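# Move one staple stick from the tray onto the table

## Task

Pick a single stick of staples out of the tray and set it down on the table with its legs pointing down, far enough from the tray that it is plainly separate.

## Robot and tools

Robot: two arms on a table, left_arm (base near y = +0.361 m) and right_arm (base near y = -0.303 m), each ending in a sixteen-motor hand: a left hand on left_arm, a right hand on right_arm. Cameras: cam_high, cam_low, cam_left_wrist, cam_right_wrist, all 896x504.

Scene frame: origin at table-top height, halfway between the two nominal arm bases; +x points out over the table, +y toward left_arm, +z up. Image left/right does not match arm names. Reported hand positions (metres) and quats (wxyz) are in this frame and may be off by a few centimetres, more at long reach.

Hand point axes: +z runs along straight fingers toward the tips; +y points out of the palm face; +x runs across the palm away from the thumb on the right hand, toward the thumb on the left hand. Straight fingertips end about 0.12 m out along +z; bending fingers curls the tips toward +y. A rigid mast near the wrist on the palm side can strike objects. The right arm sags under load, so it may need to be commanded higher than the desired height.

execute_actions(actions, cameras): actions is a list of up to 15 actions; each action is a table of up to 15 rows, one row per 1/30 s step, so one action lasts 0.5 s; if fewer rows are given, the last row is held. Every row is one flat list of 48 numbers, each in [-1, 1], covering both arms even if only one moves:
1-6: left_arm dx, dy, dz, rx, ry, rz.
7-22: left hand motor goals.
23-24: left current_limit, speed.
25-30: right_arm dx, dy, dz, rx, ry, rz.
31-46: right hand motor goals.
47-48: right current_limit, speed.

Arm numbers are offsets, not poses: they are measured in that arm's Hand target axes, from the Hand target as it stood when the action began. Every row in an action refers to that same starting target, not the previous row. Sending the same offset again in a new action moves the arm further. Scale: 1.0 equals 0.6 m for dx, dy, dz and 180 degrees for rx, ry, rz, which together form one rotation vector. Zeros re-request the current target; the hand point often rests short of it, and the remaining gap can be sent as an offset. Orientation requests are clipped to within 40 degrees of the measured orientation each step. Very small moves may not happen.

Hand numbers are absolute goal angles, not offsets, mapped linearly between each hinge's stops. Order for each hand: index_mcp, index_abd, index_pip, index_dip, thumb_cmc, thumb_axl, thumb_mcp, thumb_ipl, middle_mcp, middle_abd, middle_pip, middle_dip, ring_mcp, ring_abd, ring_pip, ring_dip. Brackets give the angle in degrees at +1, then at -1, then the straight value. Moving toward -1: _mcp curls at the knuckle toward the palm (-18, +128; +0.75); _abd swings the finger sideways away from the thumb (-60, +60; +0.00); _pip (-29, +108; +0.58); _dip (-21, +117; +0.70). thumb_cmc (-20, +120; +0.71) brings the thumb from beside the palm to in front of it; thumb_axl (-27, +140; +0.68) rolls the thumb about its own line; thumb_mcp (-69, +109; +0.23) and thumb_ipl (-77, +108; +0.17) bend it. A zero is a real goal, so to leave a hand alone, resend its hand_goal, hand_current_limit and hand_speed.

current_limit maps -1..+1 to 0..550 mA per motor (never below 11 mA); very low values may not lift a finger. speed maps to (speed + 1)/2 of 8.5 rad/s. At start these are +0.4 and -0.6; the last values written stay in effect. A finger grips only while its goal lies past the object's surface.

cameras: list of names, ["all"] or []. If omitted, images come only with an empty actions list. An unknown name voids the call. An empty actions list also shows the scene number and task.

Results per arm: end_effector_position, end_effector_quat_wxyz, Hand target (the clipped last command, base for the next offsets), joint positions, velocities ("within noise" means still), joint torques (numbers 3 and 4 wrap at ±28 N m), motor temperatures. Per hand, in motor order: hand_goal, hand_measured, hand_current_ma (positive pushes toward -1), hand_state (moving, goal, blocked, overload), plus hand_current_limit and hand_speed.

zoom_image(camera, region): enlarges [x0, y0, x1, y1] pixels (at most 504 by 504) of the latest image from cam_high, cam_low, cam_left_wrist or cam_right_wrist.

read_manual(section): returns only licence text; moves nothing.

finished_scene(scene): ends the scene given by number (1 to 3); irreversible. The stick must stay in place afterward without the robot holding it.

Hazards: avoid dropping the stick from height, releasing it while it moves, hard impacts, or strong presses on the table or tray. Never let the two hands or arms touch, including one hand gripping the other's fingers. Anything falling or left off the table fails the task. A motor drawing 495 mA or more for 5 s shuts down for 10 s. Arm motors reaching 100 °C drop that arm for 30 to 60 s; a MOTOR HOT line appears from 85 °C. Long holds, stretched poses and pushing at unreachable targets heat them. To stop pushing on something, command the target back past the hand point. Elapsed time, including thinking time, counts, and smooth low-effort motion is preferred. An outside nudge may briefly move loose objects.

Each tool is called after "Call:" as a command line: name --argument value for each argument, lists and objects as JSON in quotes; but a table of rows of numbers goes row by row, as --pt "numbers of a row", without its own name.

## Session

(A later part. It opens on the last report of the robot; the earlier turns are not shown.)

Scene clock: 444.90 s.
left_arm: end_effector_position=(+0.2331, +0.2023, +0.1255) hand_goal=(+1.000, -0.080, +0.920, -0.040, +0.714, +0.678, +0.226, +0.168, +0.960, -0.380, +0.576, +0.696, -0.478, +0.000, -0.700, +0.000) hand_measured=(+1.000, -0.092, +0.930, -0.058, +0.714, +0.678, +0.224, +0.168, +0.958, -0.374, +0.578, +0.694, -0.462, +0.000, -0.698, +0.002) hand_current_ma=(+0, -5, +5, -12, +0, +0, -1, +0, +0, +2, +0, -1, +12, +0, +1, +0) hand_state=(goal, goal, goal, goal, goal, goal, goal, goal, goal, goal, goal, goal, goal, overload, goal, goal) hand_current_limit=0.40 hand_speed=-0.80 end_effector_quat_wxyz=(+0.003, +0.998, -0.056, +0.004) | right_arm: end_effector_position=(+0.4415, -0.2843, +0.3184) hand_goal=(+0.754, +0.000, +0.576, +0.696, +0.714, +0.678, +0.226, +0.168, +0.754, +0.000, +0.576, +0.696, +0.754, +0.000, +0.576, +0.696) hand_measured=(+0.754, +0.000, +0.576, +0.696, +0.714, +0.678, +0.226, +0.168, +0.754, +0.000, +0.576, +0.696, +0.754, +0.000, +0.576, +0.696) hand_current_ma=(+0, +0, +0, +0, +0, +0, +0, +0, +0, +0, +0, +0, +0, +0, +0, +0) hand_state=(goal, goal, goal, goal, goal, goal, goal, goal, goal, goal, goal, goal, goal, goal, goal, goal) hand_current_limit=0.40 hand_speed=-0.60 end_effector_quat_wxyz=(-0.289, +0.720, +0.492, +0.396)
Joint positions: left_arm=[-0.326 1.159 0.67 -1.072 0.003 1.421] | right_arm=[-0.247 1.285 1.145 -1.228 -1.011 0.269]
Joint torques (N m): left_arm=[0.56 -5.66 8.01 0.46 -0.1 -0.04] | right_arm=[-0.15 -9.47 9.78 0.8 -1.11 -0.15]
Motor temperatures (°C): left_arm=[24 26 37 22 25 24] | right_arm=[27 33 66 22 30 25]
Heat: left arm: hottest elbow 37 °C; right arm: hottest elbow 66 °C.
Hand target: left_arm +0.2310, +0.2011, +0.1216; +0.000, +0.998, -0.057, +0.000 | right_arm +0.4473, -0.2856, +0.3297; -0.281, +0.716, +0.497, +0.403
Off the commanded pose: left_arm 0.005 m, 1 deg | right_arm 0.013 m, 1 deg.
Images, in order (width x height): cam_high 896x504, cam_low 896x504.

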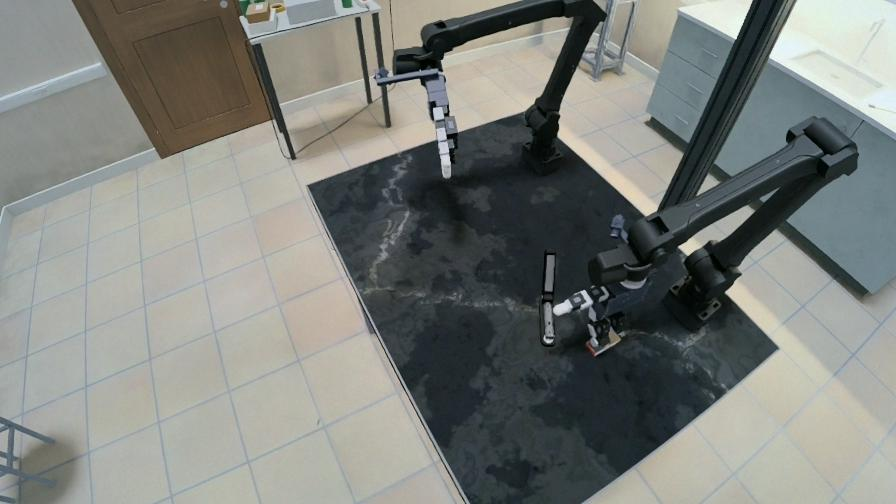

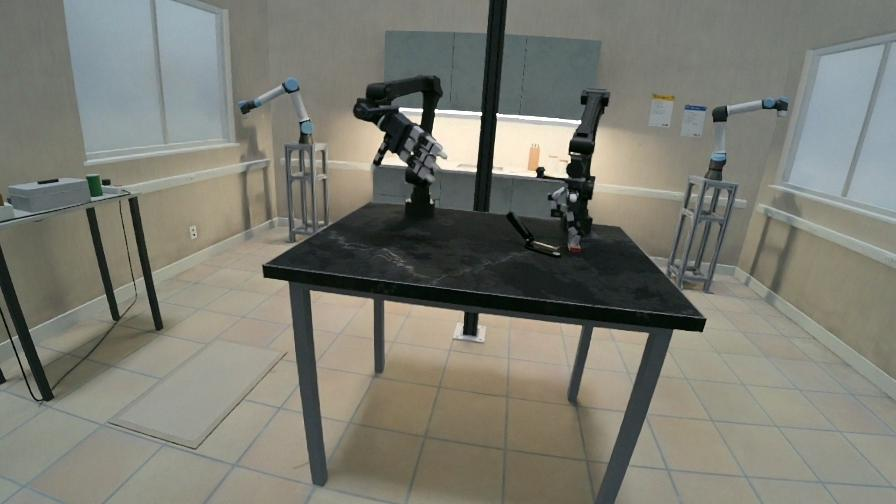

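Call:
execute_actions --actions '[[[0,0,0,0,0,0,1.0,-0.04,0.98,-0.3,0.714,0.678,0.226,0.168,1.0,-0.34,0.8,0.15,-0.479,0,-0.7,0,0.4,-0.8,0,0,0,0,0,0,0.754,0,0.576,0.696,0.714,0.678,0.226,0.168,0.754,0,0.576,0.696,0.754,0,0.576,0.696,0.4,-0.6]],[[0,-0.005,-0.03,0,0,0,1.0,0,0.98,-0.75,0.714,0.678,0.226,0.168,1.0,-0.3,0.98,-0.15,-0.479,0,-0.7,0,0.4,-0.8,0,0,0,0,0,0,0.754,0,0.576,0.696,0.714,0.678,0.226,0.168,0.754,0,0.576,0.696,0.754,0,0.576,0.696,0.4,-0.6]]]' --cameras '["cam_low","cam_high","cam_left_wrist"]'

Call:
zoom_image --camera "cam_high" --region '[592, 325, 632, 358]'

Call:
zoom_image --camera "cam_low" --region '[550, 220, 600, 260]'

Scene clock: 468.37 s.
left_arm: end_effector_position=(+0.2224, +0.2055, +0.1258) hand_goal=(+1.000, +0.000, +0.980, -0.750, +0.714, +0.678, +0.226, +0.168, +1.000, -0.300, +0.980, -0.150, -0.478, +0.000, -0.700, +0.000) hand_measured=(+0.998, -0.002, +0.976, -0.746, +0.714, +0.678, +0.224, +0.168, +0.988, -0.302, +0.974, -0.148, -0.462, +0.000, -0.698, +0.002) hand_current_ma=(+0, +0, -1, +1, +0, +0, -1, +0, -6, +0, -2, +1, +12, +0, +1, +0) hand_state=(goal, goal, goal, goal, goal, goal, goal, goal, goal, goal, goal, goal, goal, overload, goal, goal) hand_current_limit=0.40 hand_speed=-0.80 end_effector_quat_wxyz=(-0.002, +0.998, -0.056, -0.015) | right_arm: end_effector_position=(+0.4415, -0.2843, +0.3184) hand_goal=(+0.754, +0.000, +0.576, +0.696, +0.714, +0.678, +0.226, +0.168, +0.754, +0.000, +0.576, +0.696, +0.754, +0.000, +0.576, +0.696) hand_measured=(+0.754, +0.000, +0.576, +0.696, +0.714, +0.678, +0.226, +0.168, +0.754, +0.000, +0.576, +0.696, +0.754, +0.000, +0.576, +0.696) hand_current_ma=(+0, +0, +0, +0, +0, +0, +0, +0, +0, +0, +0, +0, +0, +0, +0, +0) hand_state=(goal, goal, goal, goal, goal, goal, goal, goal, goal, goal, goal, goal, goal, goal, goal, goal) hand_current_limit=0.40 hand_speed=-0.60 end_effector_quat_wxyz=(-0.289, +0.720, +0.492, +0.396)
Joint positions: left_arm=[-0.326 1.153 0.67 -1.119 0.002 1.421] | right_arm=[-0.247 1.285 1.145 -1.228 -1.011 0.269]
Joint torques (N m): left_arm=[1.49 -7.71 10.56 -0.12 -0.05 0.09] | right_arm=[-0.15 -9.41 9.8 0.79 -1.11 -0.14]
Motor temperatures (°C): left_arm=[24 26 39 22 25 24] | right_arm=[27 33 67 22 30 25]
Heat: left arm: hottest elbow 39 °C; right arm: hottest elbow 67 °C.
Hand target: left_arm +0.2313, +0.2041, +0.1396; +0.000, +0.998, -0.057, +0.000 | right_arm +0.4473, -0.2856, +0.3297; -0.281, +0.716, +0.497, +0.403
Off the commanded pose: left_arm 0.016 m, 2 deg | right_arm 0.013 m, 1 deg.
Images, in order (width x height): cam_high 896x504, cam_low 896x504, cam_left_wrist 896x504.

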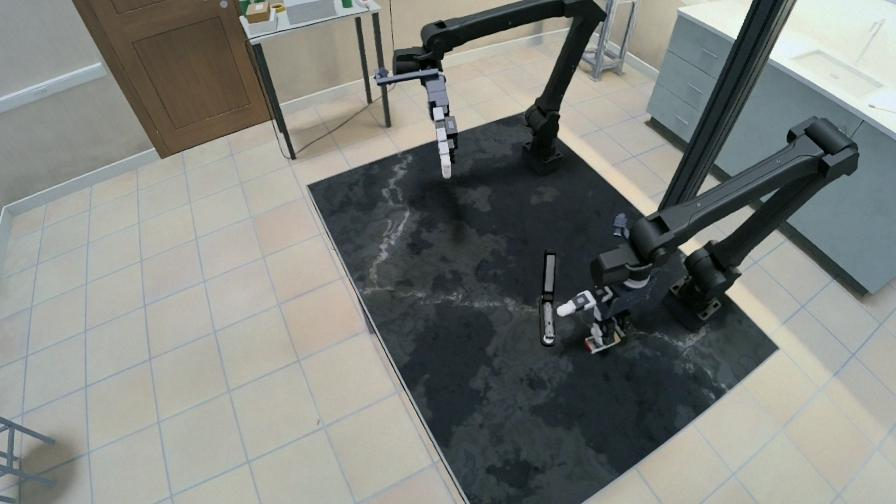

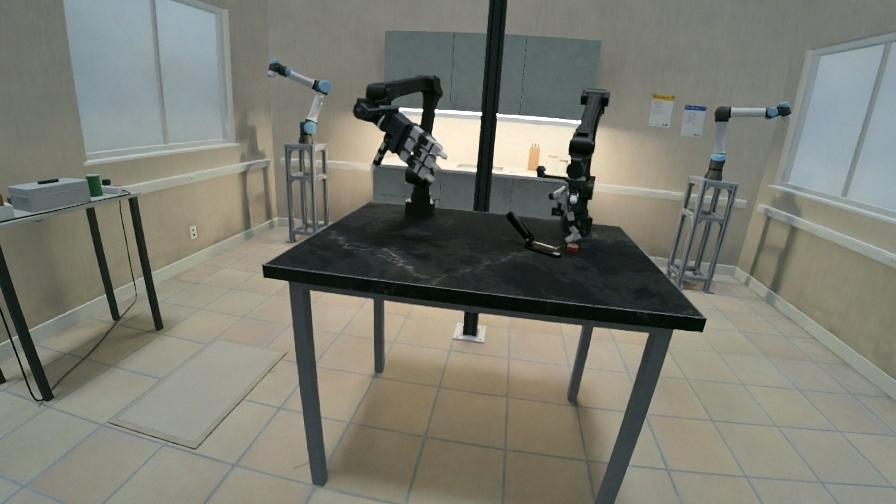

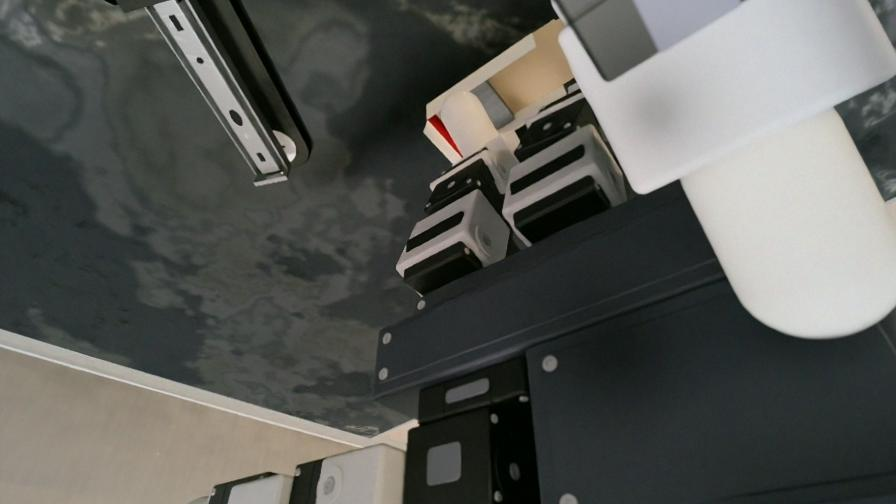

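Scaled by 12.600 from the camera's 896x504 image, which has a finer 1280x720 frame.

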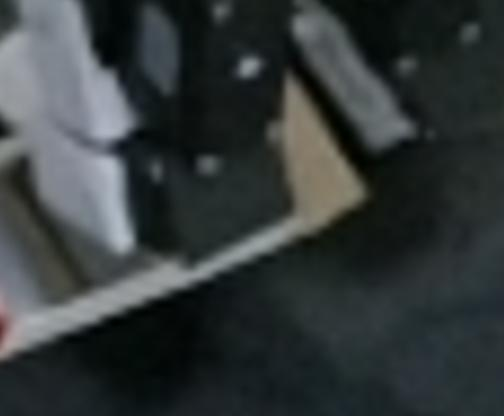

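Scaled by 10.080 from the camera's 896x504 image, which has a finer 1280x720 frame.

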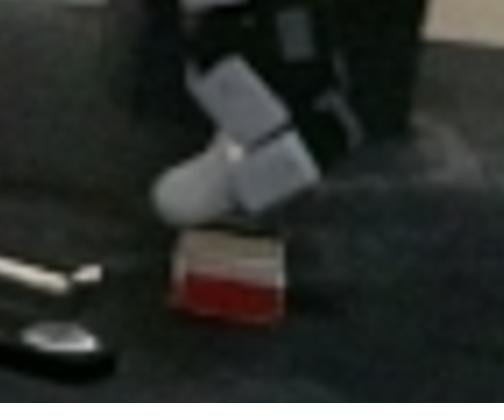

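Call:
zoom_image --camera "cam_high" --region '[608, 322, 630, 342]'

Call:
zoom_image --camera "cam_left_wrist" --region '[420, 0, 600, 180]'

Scaled by 22.909 from the camera's 896x504 image, which has a finer 1280x720 frame.

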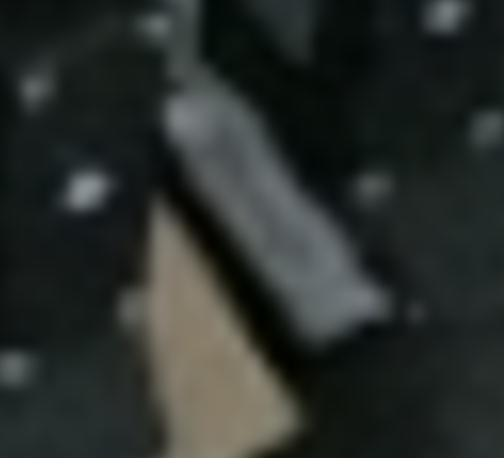

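Scaled by 2.800 from the camera's 896x504 image, which has a finer 1280x720 frame.

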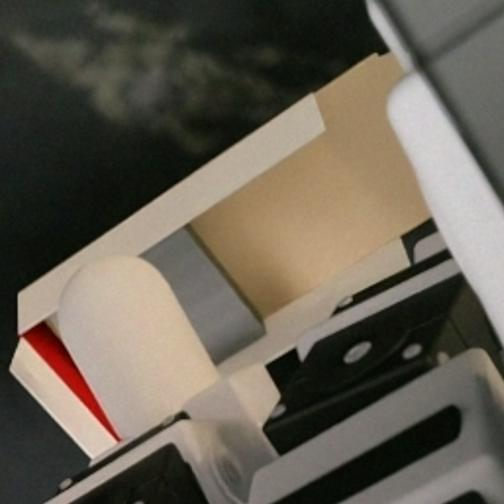

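Call:
execute_actions --actions '[[[0.01,0,-0.04,0,0,0,1.0,0,0.98,-0.75,0.714,0.678,0.226,0.168,1.0,-0.2,1.0,-0.2,-0.479,0,-0.7,0,0.4,-0.8,0,0,0,0,0,0,0.754,0,0.576,0.696,0.714,0.678,0.226,0.168,0.754,0,0.576,0.696,0.754,0,0.576,0.696,0.4,-0.6]],[[0.0,0,-0.05,0,0,0,1.0,0,0.98,-0.75,0.714,0.678,0.226,0.168,1.0,0,1.0,-0.2,-0.479,0,-0.7,0,0.4,-0.6,0,0,0,0,0,0,0.754,0,0.576,0.696,0.714,0.678,0.226,0.168,0.754,0,0.576,0.696,0.754,0,0.576,0.696,0.4,-0.6]]]' --cameras '["cam_low","cam_high","cam_left_wrist"]'

Call:
zoom_image --camera "cam_high" --region '[590, 320, 634, 358]'

Call:
zoom_image --camera "cam_low" --region '[550, 220, 600, 260]'

Call:
zoom_image --camera "cam_left_wrist" --region '[420, 0, 600, 180]'

Scene clock: 483.53 s.
left_arm: end_effector_position=(+0.2188, +0.2064, +0.1694) hand_goal=(+1.000, +0.000, +0.980, -0.750, +0.714, +0.678, +0.226, +0.168, +1.000, +0.000, +1.000, -0.200, -0.478, +0.000, -0.700, +0.000) hand_measured=(+0.998, -0.002, +0.976, -0.746, +0.714, +0.678, +0.224, +0.168, +0.988, -0.002, +0.994, -0.198, -0.462, +0.000, -0.698, +0.002) hand_current_ma=(+0, +0, -1, +1, +0, +0, -1, +0, -6, +0, -2, +1, +12, +0, +1, +0) hand_state=(goal, goal, goal, goal, goal, goal, goal, goal, goal, goal, goal, goal, goal, overload, goal, goal) hand_current_limit=0.40 hand_speed=-0.60 end_effector_quat_wxyz=(-0.005, +0.998, -0.056, -0.026) | right_arm: end_effector_position=(+0.4415, -0.2843, +0.3184) hand_goal=(+0.754, +0.000, +0.576, +0.696, +0.714, +0.678, +0.226, +0.168, +0.754, +0.000, +0.576, +0.696, +0.754, +0.000, +0.576, +0.696) hand_measured=(+0.754, +0.000, +0.576, +0.696, +0.714, +0.678, +0.226, +0.168, +0.754, +0.000, +0.576, +0.696, +0.754, +0.000, +0.576, +0.696) hand_current_ma=(+0, +0, +0, +0, +0, +0, +0, +0, +0, +0, +0, +0, +0, +0, +0, +0) hand_state=(goal, goal, goal, goal, goal, goal, goal, goal, goal, goal, goal, goal, goal, goal, goal, goal) hand_current_limit=0.40 hand_speed=-0.60 end_effector_quat_wxyz=(-0.289, +0.720, +0.492, +0.396)
Joint positions: left_arm=[-0.326 1.099 0.758 -1.282 0.002 1.421] | right_arm=[-0.247 1.285 1.145 -1.228 -1.011 0.269]
Joint torques (N m): left_arm=[1.85 -6.89 13.74 -0.21 -0.04 0.08] | right_arm=[-0.26 -9.41 9.78 0.8 -1.11 -0.14]
Motor temperatures (°C): left_arm=[24 26 41 22 25 24] | right_arm=[27 33 67 22 30 25]
Heat: left arm: hottest elbow 41 °C; right arm: hottest elbow 67 °C.
Hand target: left_arm +0.2372, +0.2034, +0.1937; +0.000, +0.998, -0.057, +0.000 | right_arm +0.4473, -0.2856, +0.3297; -0.281, +0.716, +0.497, +0.403
Off the commanded pose: left_arm 0.031 m, 3 deg | right_arm 0.013 m, 1 deg.
Images, in order (width x height): cam_high 896x504, cam_low 896x504, cam_left_wrist 896x504.

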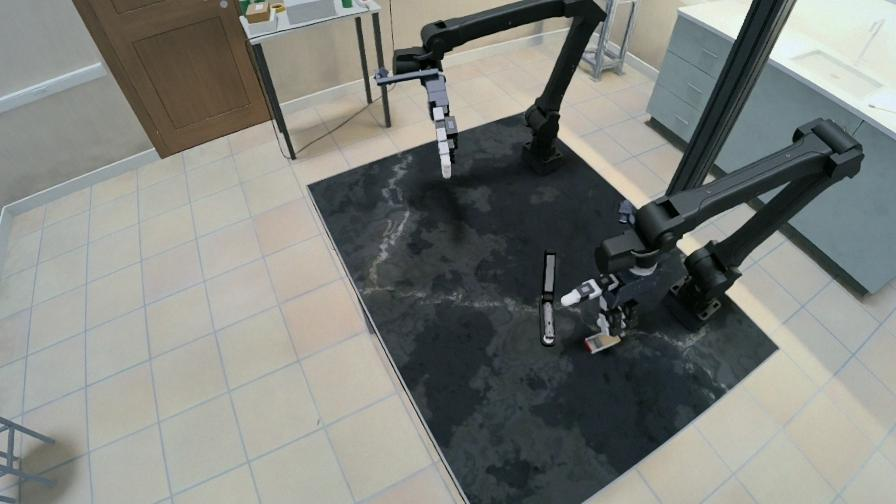

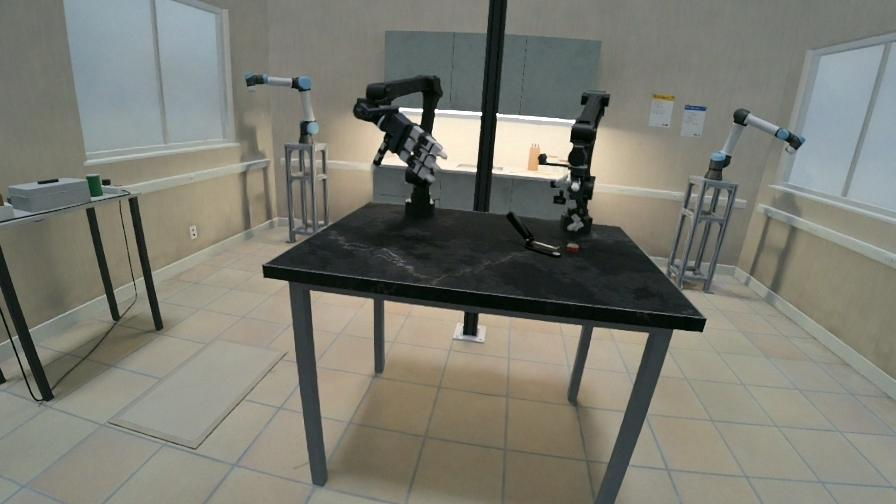

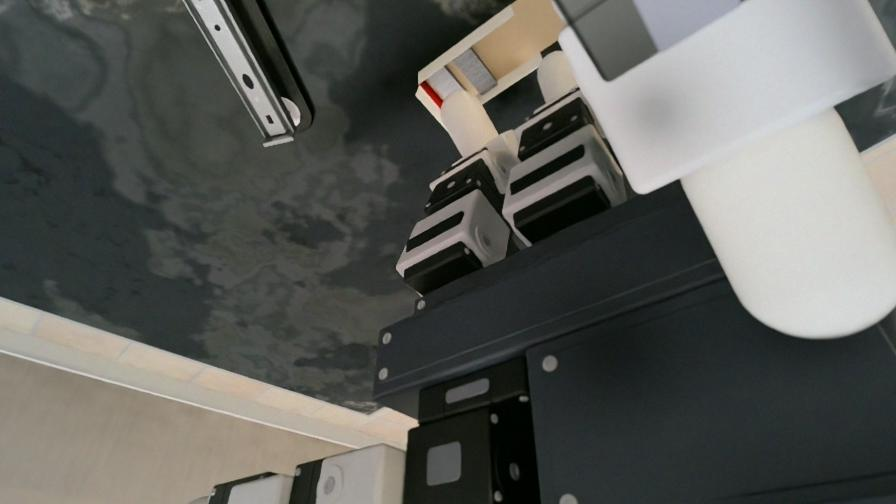

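Scaled by 11.455 from the camera's 896x504 image, which has a finer 1280x720 frame.

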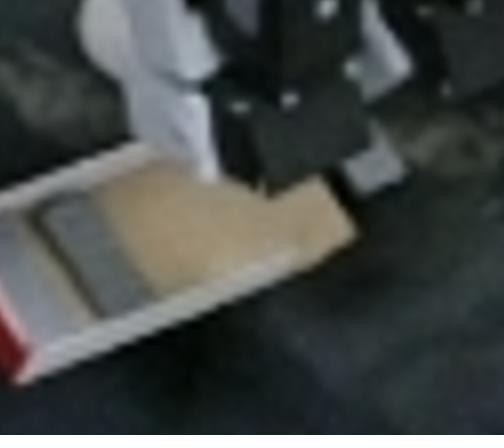

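Scaled by 10.080 from the camera's 896x504 image, which has a finer 1280x720 frame.

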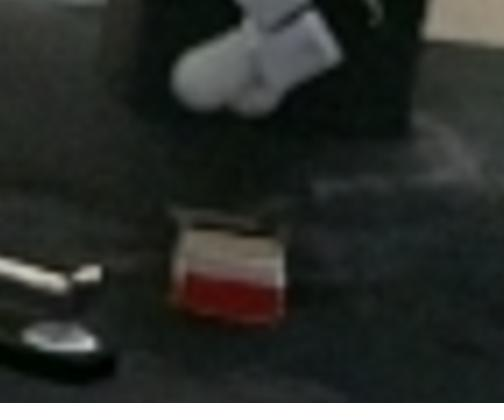

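Scaled by 2.800 from the camera's 896x504 image, which has a finer 1280x720 frame.

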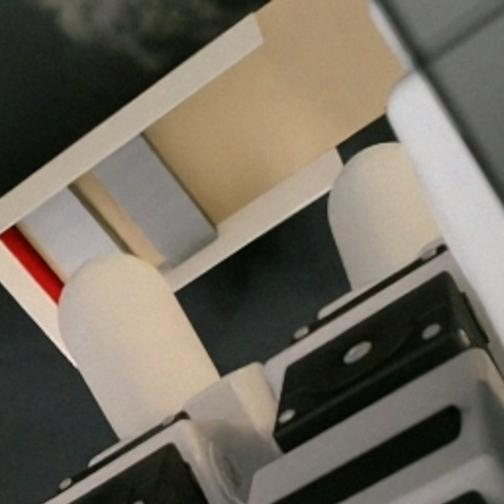

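Call:
execute_actions --actions '[[[0.0,0.05,-0.03,0,0,0,1.0,0,0.98,-0.75,0.714,0.678,0.226,0.168,1.0,0,0.98,-0.15,0.3,0,-0.7,0,0.4,-0.6,0,0,0,0,0,0,0.754,0,0.576,0.696,0.714,0.678,0.226,0.168,0.754,0,0.576,0.696,0.754,0,0.576,0.696,0.4,-0.6]],[[0.0,0.05,-0.0,0,0,0,1.0,0,0.98,-0.75,0.714,0.678,0.226,0.168,1.0,0,0.98,-0.15,0.754,0,-0.299,0.043,0.4,-0.6,0,0,0,0,0,0,0.754,0,0.576,0.696,0.714,0.678,0.226,0.168,0.754,0,0.576,0.696,0.754,0,0.576,0.696,0.4,-0.6]]]' --cameras '["cam_low","cam_high","cam_left_wrist"]'

Call:
zoom_image --camera "cam_high" --region '[590, 320, 634, 358]'

Call:
zoom_image --camera "cam_left_wrist" --region '[420, 0, 640, 180]'

Scene clock: 492.07 s.
left_arm: end_effector_position=(+0.2123, +0.1566, +0.1898) hand_goal=(+1.000, +0.000, +0.980, -0.750, +0.714, +0.678, +0.226, +0.168, +1.000, +0.000, +0.980, -0.150, +0.754, +0.000, -0.298, +0.044) hand_measured=(+0.996, -0.002, +0.976, -0.746, +0.714, +0.678, +0.224, +0.168, +0.990, -0.002, +0.980, -0.152, +0.752, +0.000, -0.298, +0.042) hand_current_ma=(-1, +0, -1, +1, +0, +0, -1, +0, -4, +0, +0, +0, +0, +0, +0, +0) hand_state=(goal, goal, goal, goal, goal, goal, goal, goal, goal, goal, goal, goal, goal, overload, goal, goal) hand_current_limit=0.40 hand_speed=-0.60 end_effector_quat_wxyz=(-0.007, +0.998, -0.057, -0.022) | right_arm: end_effector_position=(+0.4415, -0.2843, +0.3184) hand_goal=(+0.754, +0.000, +0.576, +0.696, +0.714, +0.678, +0.226, +0.168, +0.754, +0.000, +0.576, +0.696, +0.754, +0.000, +0.576, +0.696) hand_measured=(+0.754, +0.000, +0.576, +0.696, +0.714, +0.678, +0.226, +0.168, +0.754, +0.000, +0.576, +0.696, +0.754, +0.000, +0.576, +0.696) hand_current_ma=(+0, +0, +0, +0, +0, +0, +0, +0, +0, +0, +0, +0, +0, +0, +0, +0) hand_state=(goal, goal, goal, goal, goal, goal, goal, goal, goal, goal, goal, goal, goal, goal, goal, goal) hand_current_limit=0.40 hand_speed=-0.60 end_effector_quat_wxyz=(-0.289, +0.720, +0.492, +0.396)
Joint positions: left_arm=[-0.511 1.108 0.822 -1.33 0.004 1.239] | right_arm=[-0.247 1.285 1.145 -1.228 -1.011 0.269]
Joint torques (N m): left_arm=[0.03 -5.36 14.31 0.1 -0.1 -0.1] | right_arm=[-0.21 -9.47 9.78 0.79 -1.11 -0.14]
Motor temperatures (°C): left_arm=[24 26 43 22 25 24] | right_arm=[27 33 67 22 30 25]
Heat: left arm: hottest elbow 43 °C; right arm: hottest elbow 67 °C.
Hand target: left_arm +0.2303, +0.1438, +0.2116; +0.000, +0.998, -0.057, +0.000 | right_arm +0.4473, -0.2856, +0.3297; -0.281, +0.716, +0.497, +0.403
Off the commanded pose: left_arm 0.031 m, 3 deg | right_arm 0.013 m, 1 deg.
Images, in order (width x height): cam_high 896x504, cam_low 896x504, cam_left_wrist 896x504.

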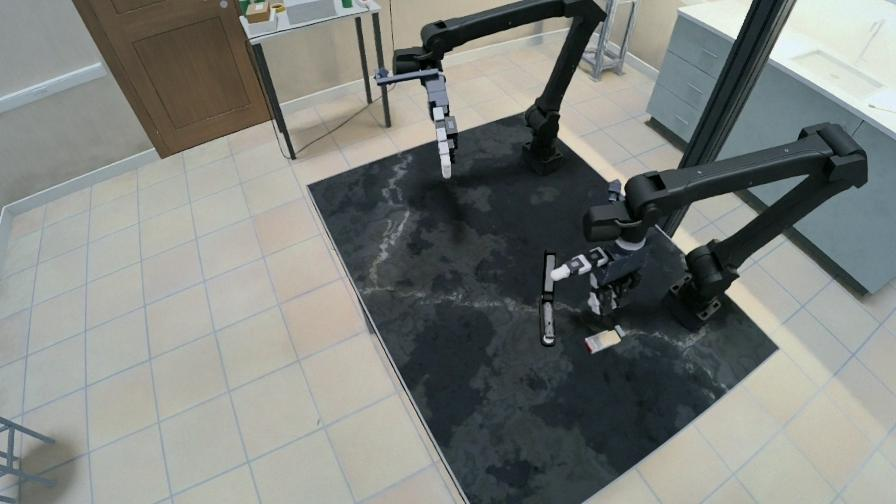

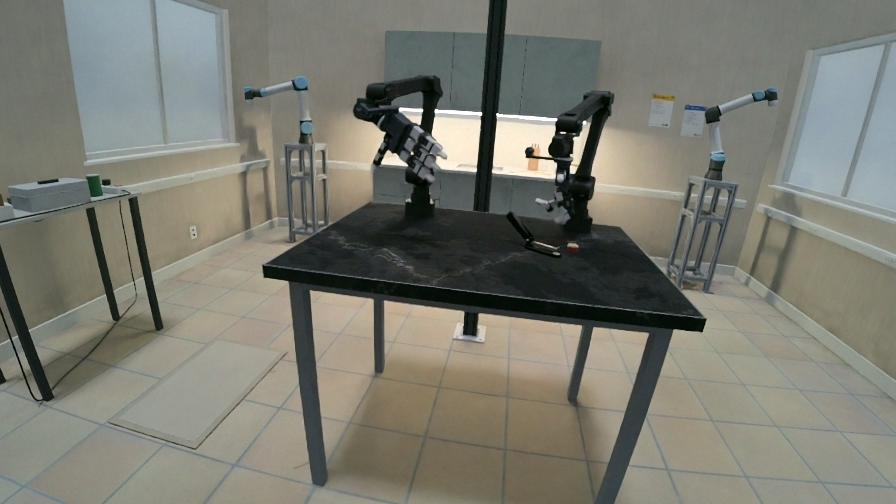

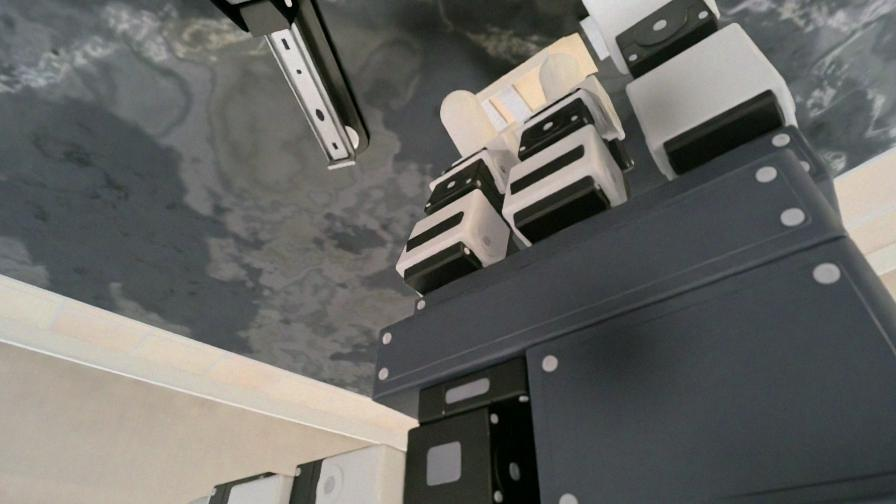

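Scaled by 11.455 from the camera's 896x504 image, which has a finer 1280x720 frame.

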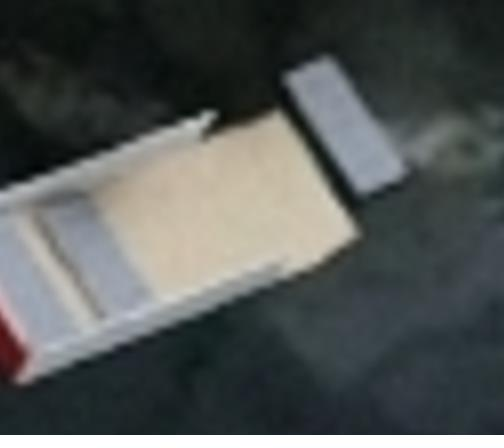

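Scaled by 2.291 from the camera's 896x504 image, which has a finer 1280x720 frame.

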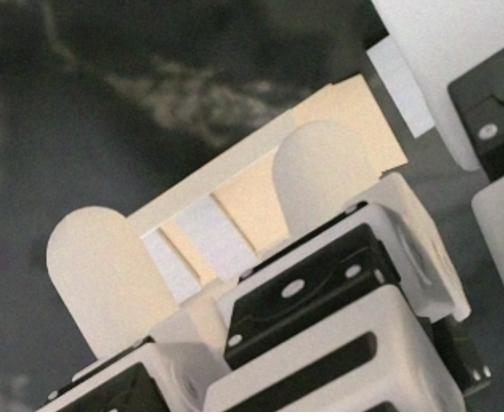

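Call:
execute_actions --actions '[[[-0.035,-0.05,0.02,0,0,0,1.0,0,0.98,-0.75,0.714,0.678,0.226,0.168,1.0,0,0.98,-0.15,0.754,0,-0.299,0.043,0.4,-0.6,0,0,0,0,0,0,0.754,0,0.576,0.696,0.714,0.678,0.226,0.168,0.754,0,0.576,0.696,0.754,0,0.576,0.696,0.4,-0.6]],[[-0.0318,-0.0458,0.04,0,0,0,1.0,0,0.98,-0.75,0.714,0.678,0.226,0.168,1.0,0,0.98,-0.15,0.754,0,-0.299,0.043,0.4,-0.6,0,0,0,0,0,0,0.754,0,0.576,0.696,0.714,0.678,0.226,0.168,0.754,0,0.576,0.696,0.754,0,0.576,0.696,0.4,-0.6]],[[0,0,0.0493,0,0,0,1.0,0,0.98,-0.75,0.714,0.678,0.226,0.168,1.0,0,0.98,-0.15,0.754,0,-0.299,0.043,0.4,-0.6,0,0,0,0,0,0,0.754,0,0.576,0.696,0.714,0.678,0.226,0.168,0.754,0,0.576,0.696,0.754,0,0.576,0.696,0.4,-0.6]]]' --cameras '["cam_low","cam_high","cam_left_wrist"]'

Call:
zoom_image --camera "cam_high" --region '[590, 320, 634, 358]'

Call:
zoom_image --camera "cam_left_wrist" --region '[420, 0, 640, 180]'

Scene clock: 510.17 s.
left_arm: end_effector_position=(+0.1947, +0.2030, +0.1497) hand_goal=(+1.000, +0.000, +0.980, -0.750, +0.714, +0.678, +0.226, +0.168, +1.000, +0.000, +0.980, -0.150, +0.754, +0.000, -0.298, +0.044) hand_measured=(+0.996, -0.002, +0.976, -0.746, +0.714, +0.678, +0.224, +0.168, +0.990, -0.002, +0.980, -0.152, +0.754, +0.000, -0.298, +0.042) hand_current_ma=(-1, +0, -1, +1, +0, +0, -1, +0, -4, +0, +0, +0, +0, +0, +0, +0) hand_state=(goal, goal, goal, goal, goal, goal, goal, goal, goal, goal, goal, goal, goal, overload, goal, goal) hand_current_limit=0.40 hand_speed=-0.60 end_effector_quat_wxyz=(-0.001, +0.998, -0.057, +0.001) | right_arm: end_effector_position=(+0.4415, -0.2843, +0.3184) hand_goal=(+0.754, +0.000, +0.576, +0.696, +0.714, +0.678, +0.226, +0.168, +0.754, +0.000, +0.576, +0.696, +0.754, +0.000, +0.576, +0.696) hand_measured=(+0.754, +0.000, +0.576, +0.696, +0.714, +0.678, +0.226, +0.168, +0.754, +0.000, +0.576, +0.696, +0.754, +0.000, +0.576, +0.696) hand_current_ma=(+0, +0, +0, +0, +0, +0, +0, +0, +0, +0, +0, +0, +0, +0, +0, +0) hand_state=(goal, goal, goal, goal, goal, goal, goal, goal, goal, goal, goal, goal, goal, goal, goal, goal) hand_current_limit=0.40 hand_speed=-0.60 end_effector_quat_wxyz=(-0.289, +0.720, +0.492, +0.396)
Joint positions: left_arm=[-0.37 1.012 0.644 -1.202 -0.003 1.381] | right_arm=[-0.247 1.285 1.145 -1.228 -1.011 0.269]
Joint torques (N m): left_arm=[2.14 -3.25 8.42 0.91 0.09 0.16] | right_arm=[-0.15 -9.41 9.8 0.79 -1.11 -0.14]
Motor temperatures (°C): left_arm=[24 26 47 22 25 24] | right_arm=[27 33 67 22 30 25]
Heat: left arm: hottest elbow 47 °C; right arm: hottest elbow 67 °C.
Hand target: left_arm +0.1971, +0.2054, +0.1461; +0.000, +0.998, -0.057, +0.000 | right_arm +0.4473, -0.2856, +0.3297; -0.281, +0.716, +0.497, +0.403
Off the commanded pose: left_arm 0.005 m, 0 deg | right_arm 0.013 m, 1 deg.
Images, in order (width x height): cam_high 896x504, cam_low 896x504, cam_left_wrist 896x504.

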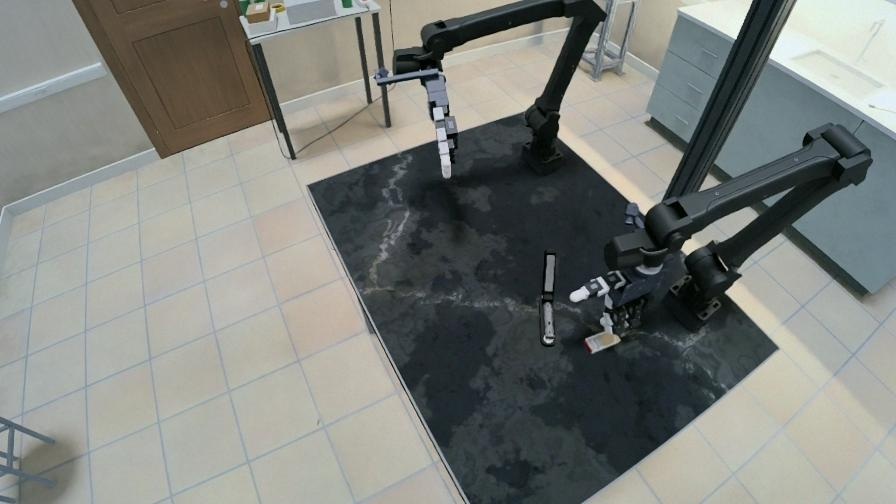

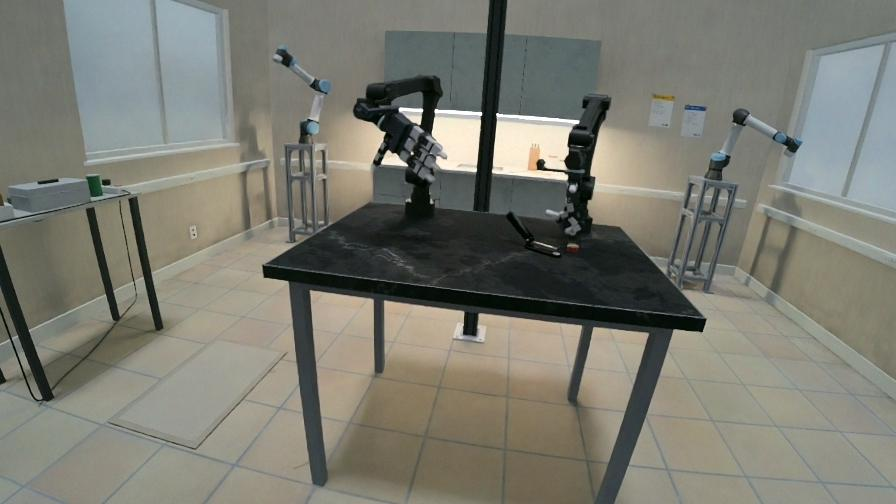

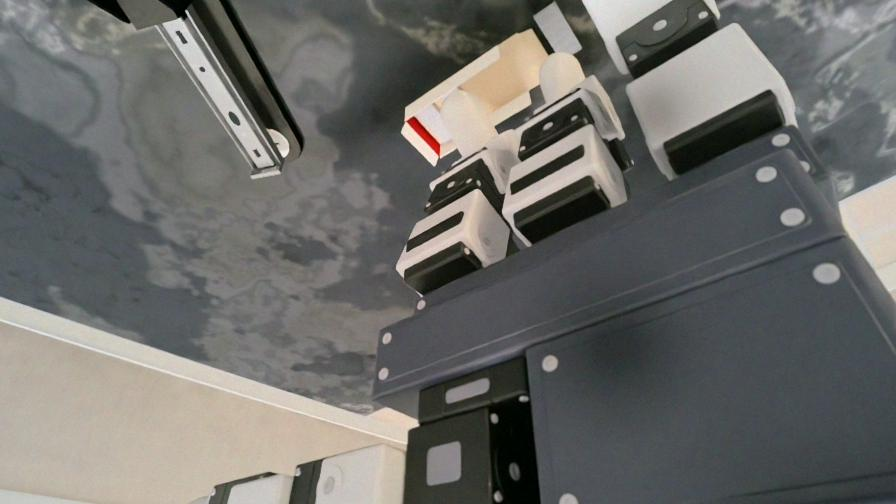

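Scaled by 11.455 from the camera's 896x504 image, which has a finer 1280x720 frame.

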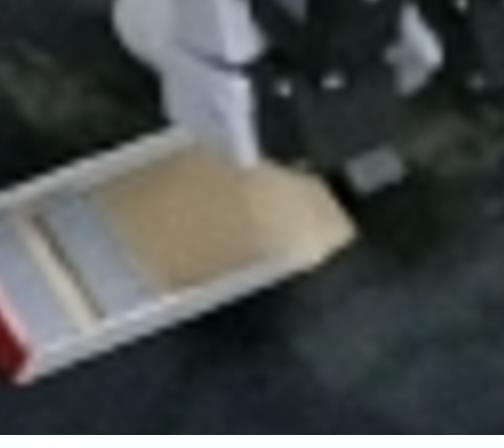

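Scaled by 2.291 from the camera's 896x504 image, which has a finer 1280x720 frame.

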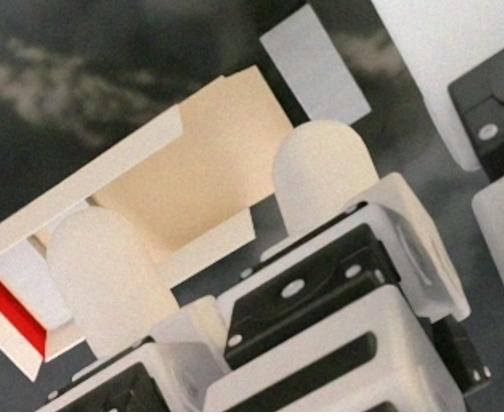

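Call:
execute_actions --actions '[[[0,0,0.0333,0,0,0,1.0,0,0.98,-0.75,0.714,0.678,0.226,0.168,1.0,-0.05,0.98,-0.15,0.754,0,-0.299,0.043,0.4,-0.6,0,0,0,0,0,0,0.754,0,0.576,0.696,0.714,0.678,0.226,0.168,0.754,0,0.576,0.696,0.754,0,0.576,0.696,0.4,-0.6]],[[0,0,0.01,0,0,0,1.0,0,0.98,-0.75,0.714,0.678,0.226,0.168,1.0,-0.05,0.98,-0.15,0.754,0,-0.299,0.043,0.4,-0.6,0,0,0,0,0,0,0.754,0,0.576,0.696,0.714,0.678,0.226,0.168,0.754,0,0.576,0.696,0.754,0,0.576,0.696,0.4,-0.6]]]' --cameras '["cam_low","cam_high","cam_left_wrist"]'

Call:
zoom_image --camera "cam_left_wrist" --region '[420, 0, 640, 180]'

Call:
zoom_image --camera "cam_high" --region '[590, 320, 634, 358]'

Scene clock: 520.93 s.
left_arm: end_effector_position=(+0.1958, +0.2027, +0.1243) hand_goal=(+1.000, +0.000, +0.980, -0.750, +0.714, +0.678, +0.226, +0.168, +1.000, -0.050, +0.980, -0.150, +0.754, +0.000, -0.298, +0.044) hand_measured=(+0.996, -0.002, +0.976, -0.746, +0.714, +0.678, +0.224, +0.168, +0.990, -0.046, +0.980, -0.152, +0.754, +0.000, -0.298, +0.042) hand_current_ma=(-1, +0, -1, +1, +0, +0, -1, +0, -4, +1, +0, +0, +0, +0, +0, +0) hand_state=(goal, goal, goal, goal, goal, goal, goal, goal, goal, goal, goal, goal, goal, overload, goal, goal) hand_current_limit=0.40 hand_speed=-0.60 end_effector_quat_wxyz=(-0.001, +0.998, -0.057, +0.002) | right_arm: end_effector_position=(+0.4415, -0.2843, +0.3184) hand_goal=(+0.754, +0.000, +0.576, +0.696, +0.714, +0.678, +0.226, +0.168, +0.754, +0.000, +0.576, +0.696, +0.754, +0.000, +0.576, +0.696) hand_measured=(+0.754, +0.000, +0.576, +0.696, +0.714, +0.678, +0.226, +0.168, +0.754, +0.000, +0.576, +0.696, +0.754, +0.000, +0.576, +0.696) hand_current_ma=(+0, +0, +0, +0, +0, +0, +0, +0, +0, +0, +0, +0, +0, +0, +0, +0) hand_state=(goal, goal, goal, goal, goal, goal, goal, goal, goal, goal, goal, goal, goal, goal, goal, goal) hand_current_limit=0.40 hand_speed=-0.60 end_effector_quat_wxyz=(-0.289, +0.720, +0.492, +0.396)
Joint positions: left_arm=[-0.369 1.051 0.596 -1.112 -0.003 1.381] | right_arm=[-0.247 1.285 1.145 -1.228 -1.011 0.269]
Joint torques (N m): left_arm=[2.32 -3.9 8.08 0.9 0.08 0.14] | right_arm=[-0.21 -9.41 9.78 0.8 -1.11 -0.14]
Motor temperatures (°C): left_arm=[24 26 44 22 25 24] | right_arm=[27 33 67 22 30 25]
Heat: left arm: hottest elbow 44 °C; right arm: hottest elbow 67 °C.
Hand target: left_arm +0.1972, +0.2054, +0.1201; +0.000, +0.998, -0.057, +0.000 | right_arm +0.4473, -0.2856, +0.3297; -0.281, +0.716, +0.497, +0.403
Off the commanded pose: left_arm 0.005 m, 0 deg | right_arm 0.013 m, 1 deg.
Images, in order (width x height): cam_high 896x504, cam_low 896x504, cam_left_wrist 896x504.

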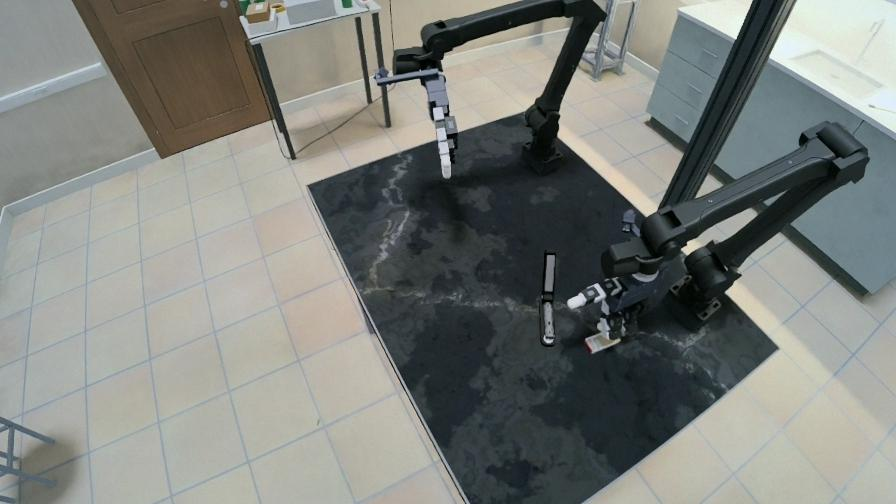

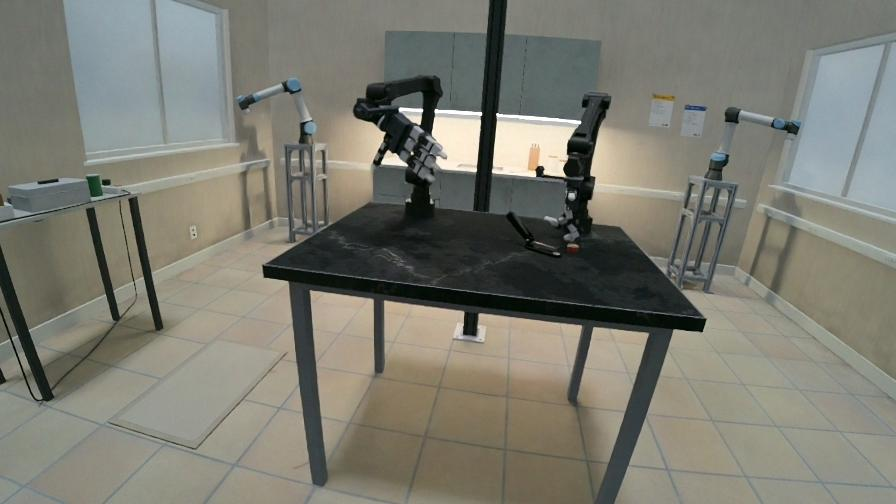

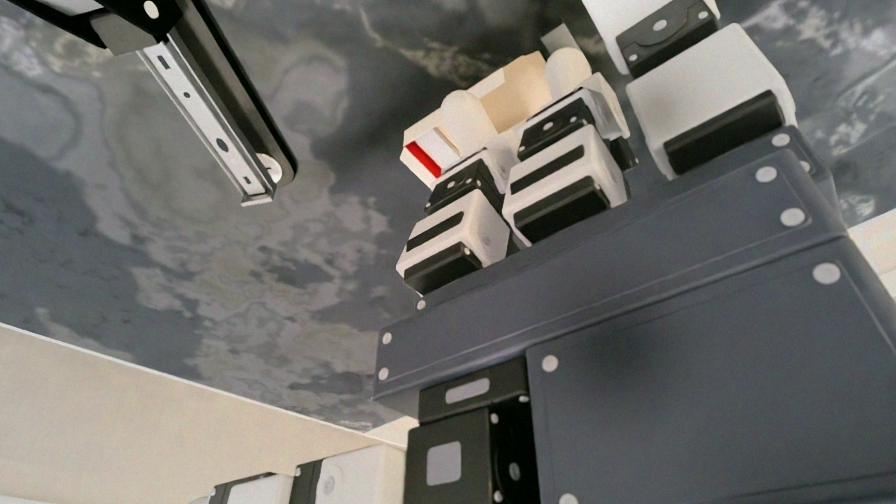

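Scaled by 2.291 from the camera's 896x504 image, which has a finer 1280x720 frame.

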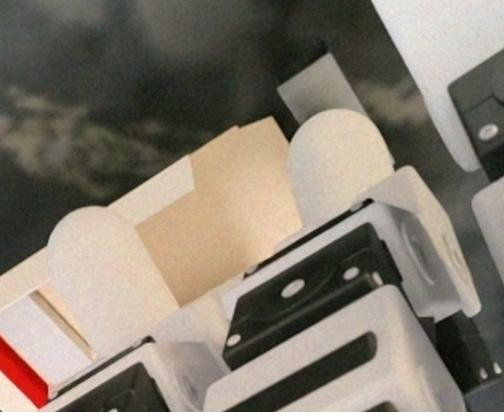

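Scaled by 11.455 from the camera's 896x504 image, which has a finer 1280x720 frame.

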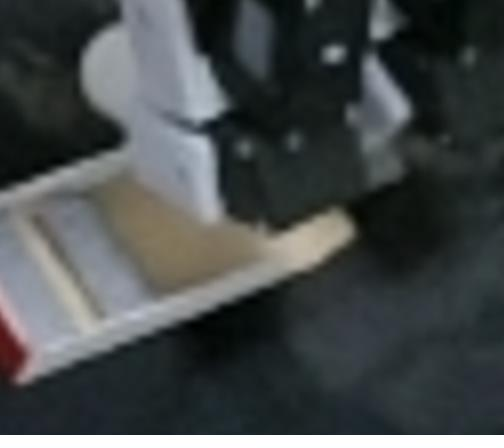

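Call:
execute_actions --actions '[[[0,0,0.007,0,0,0,1.0,0,0.98,-0.75,0.714,0.678,0.226,0.168,1.0,-0.03,0.975,-0.14,0.754,0,-0.299,0.043,0.4,-0.8,0,0,0,0,0,0,0.754,0,0.576,0.696,0.714,0.678,0.226,0.168,0.754,0,0.576,0.696,0.754,0,0.576,0.696,0.4,-0.6]],[[-0.002,0,0.008,0,0,0,1.0,0,0.98,-0.75,0.714,0.678,0.226,0.168,1.0,-0.03,0.96,-0.12,0.754,0,-0.299,0.043,0.4,-0.8,0,0,0,0,0,0,0.754,0,0.576,0.696,0.714,0.678,0.226,0.168,0.754,0,0.576,0.696,0.754,0,0.576,0.696,0.4,-0.6]]]' --cameras '["cam_high","cam_left_wrist"]'

Call:
zoom_image --camera "cam_left_wrist" --region '[420, 0, 640, 180]'

Call:
zoom_image --camera "cam_high" --region '[590, 320, 634, 358]'

Scene clock: 531.80 s.
left_arm: end_effector_position=(+0.1994, +0.2015, +0.1232) hand_goal=(+1.000, +0.000, +0.980, -0.750, +0.714, +0.678, +0.226, +0.168, +1.000, -0.030, +0.960, -0.120, +0.754, +0.000, -0.298, +0.044) hand_measured=(+0.996, -0.002, +0.976, -0.746, +0.714, +0.678, +0.224, +0.168, +1.000, -0.044, +0.970, -0.132, +0.754, +0.000, -0.298, +0.042) hand_current_ma=(-1, +0, -1, +1, +0, +0, -1, +0, +0, -7, +5, -6, +0, +0, +0, +0) hand_state=(goal, goal, goal, goal, goal, goal, goal, goal, goal, goal, goal, goal, goal, overload, goal, goal) hand_current_limit=0.40 hand_speed=-0.80 end_effector_quat_wxyz=(+0.001, +0.998, -0.057, +0.009) | right_arm: end_effector_position=(+0.4415, -0.2843, +0.3184) hand_goal=(+0.754, +0.000, +0.576, +0.696, +0.714, +0.678, +0.226, +0.168, +0.754, +0.000, +0.576, +0.696, +0.754, +0.000, +0.576, +0.696) hand_measured=(+0.754, +0.000, +0.576, +0.696, +0.714, +0.678, +0.226, +0.168, +0.754, +0.000, +0.576, +0.696, +0.754, +0.000, +0.576, +0.696) hand_current_ma=(+0, +0, +0, +0, +0, +0, +0, +0, +0, +0, +0, +0, +0, +0, +0, +0) hand_state=(goal, goal, goal, goal, goal, goal, goal, goal, goal, goal, goal, goal, goal, goal, goal, goal) hand_current_limit=0.40 hand_speed=-0.60 end_effector_quat_wxyz=(-0.289, +0.720, +0.492, +0.396)
Joint positions: left_arm=[-0.369 1.055 0.593 -1.091 -0.003 1.381] | right_arm=[-0.247 1.285 1.145 -1.228 -1.011 0.269]
Joint torques (N m): left_arm=[1.96 -3.14 6.64 1.18 0.07 0.14] | right_arm=[-0.21 -9.41 9.8 0.8 -1.11 -0.14]
Motor temperatures (°C): left_arm=[24 26 43 22 25 24] | right_arm=[27 33 68 22 30 25]
Heat: left arm: hottest elbow 43 °C; right arm: hottest elbow 68 °C.
Hand target: left_arm +0.1959, +0.2056, +0.1110; +0.000, +0.998, -0.057, +0.000 | right_arm +0.4473, -0.2856, +0.3297; -0.281, +0.716, +0.497, +0.403
Off the commanded pose: left_arm 0.013 m, 1 deg | right_arm 0.013 m, 1 deg.
Images, in order (width x height): cam_high 896x504, cam_left_wrist 896x504.

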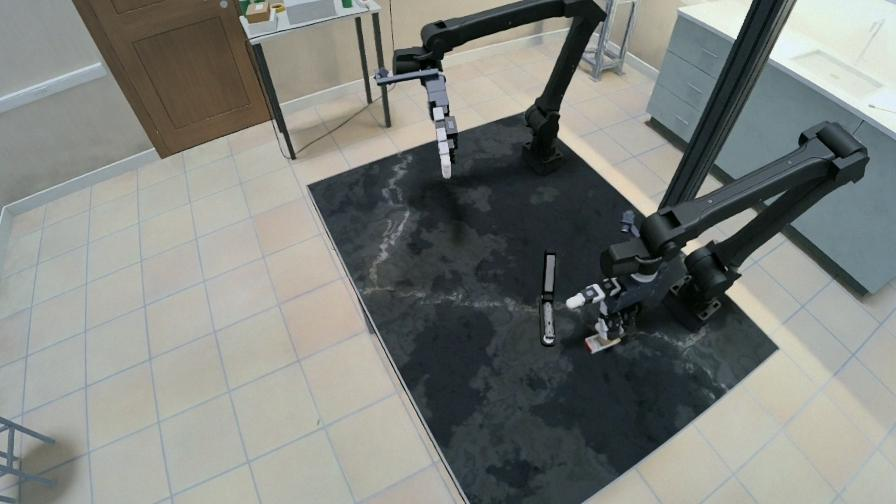

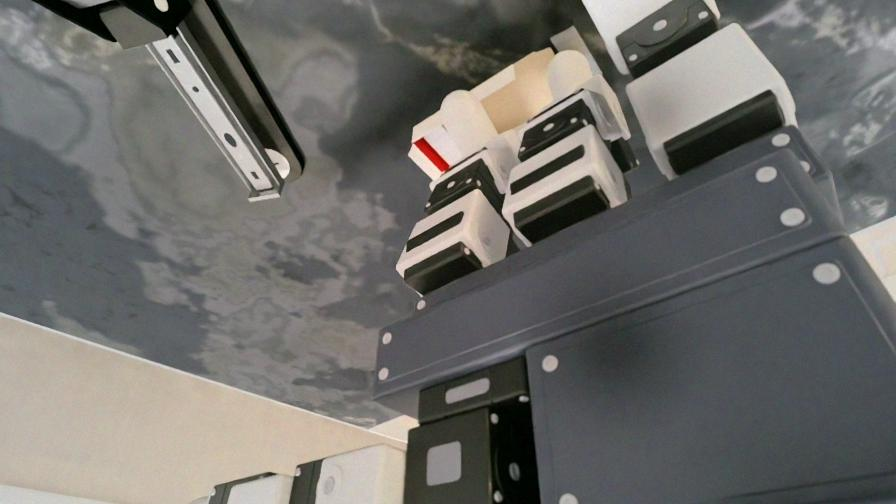

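Scaled by 2.291 from the camera's 896x504 image, which has a finer 1280x720 frame.

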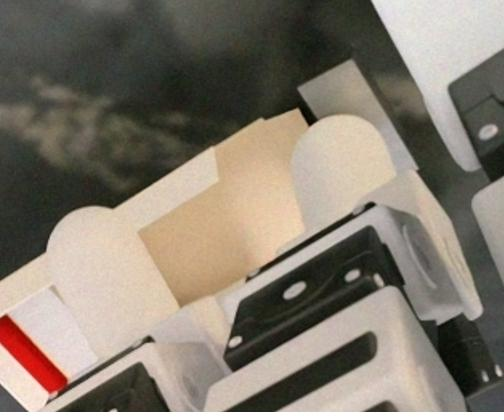

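Scaled by 11.455 from the camera's 896x504 image, which has a finer 1280x720 frame.

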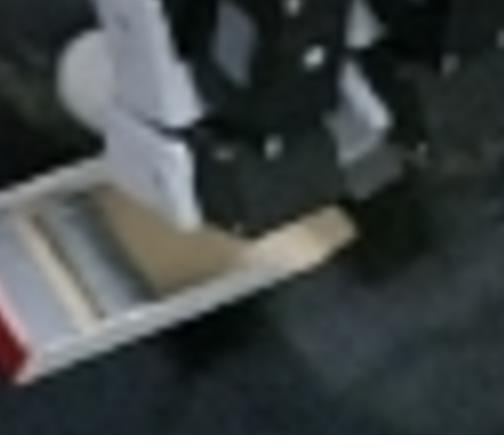

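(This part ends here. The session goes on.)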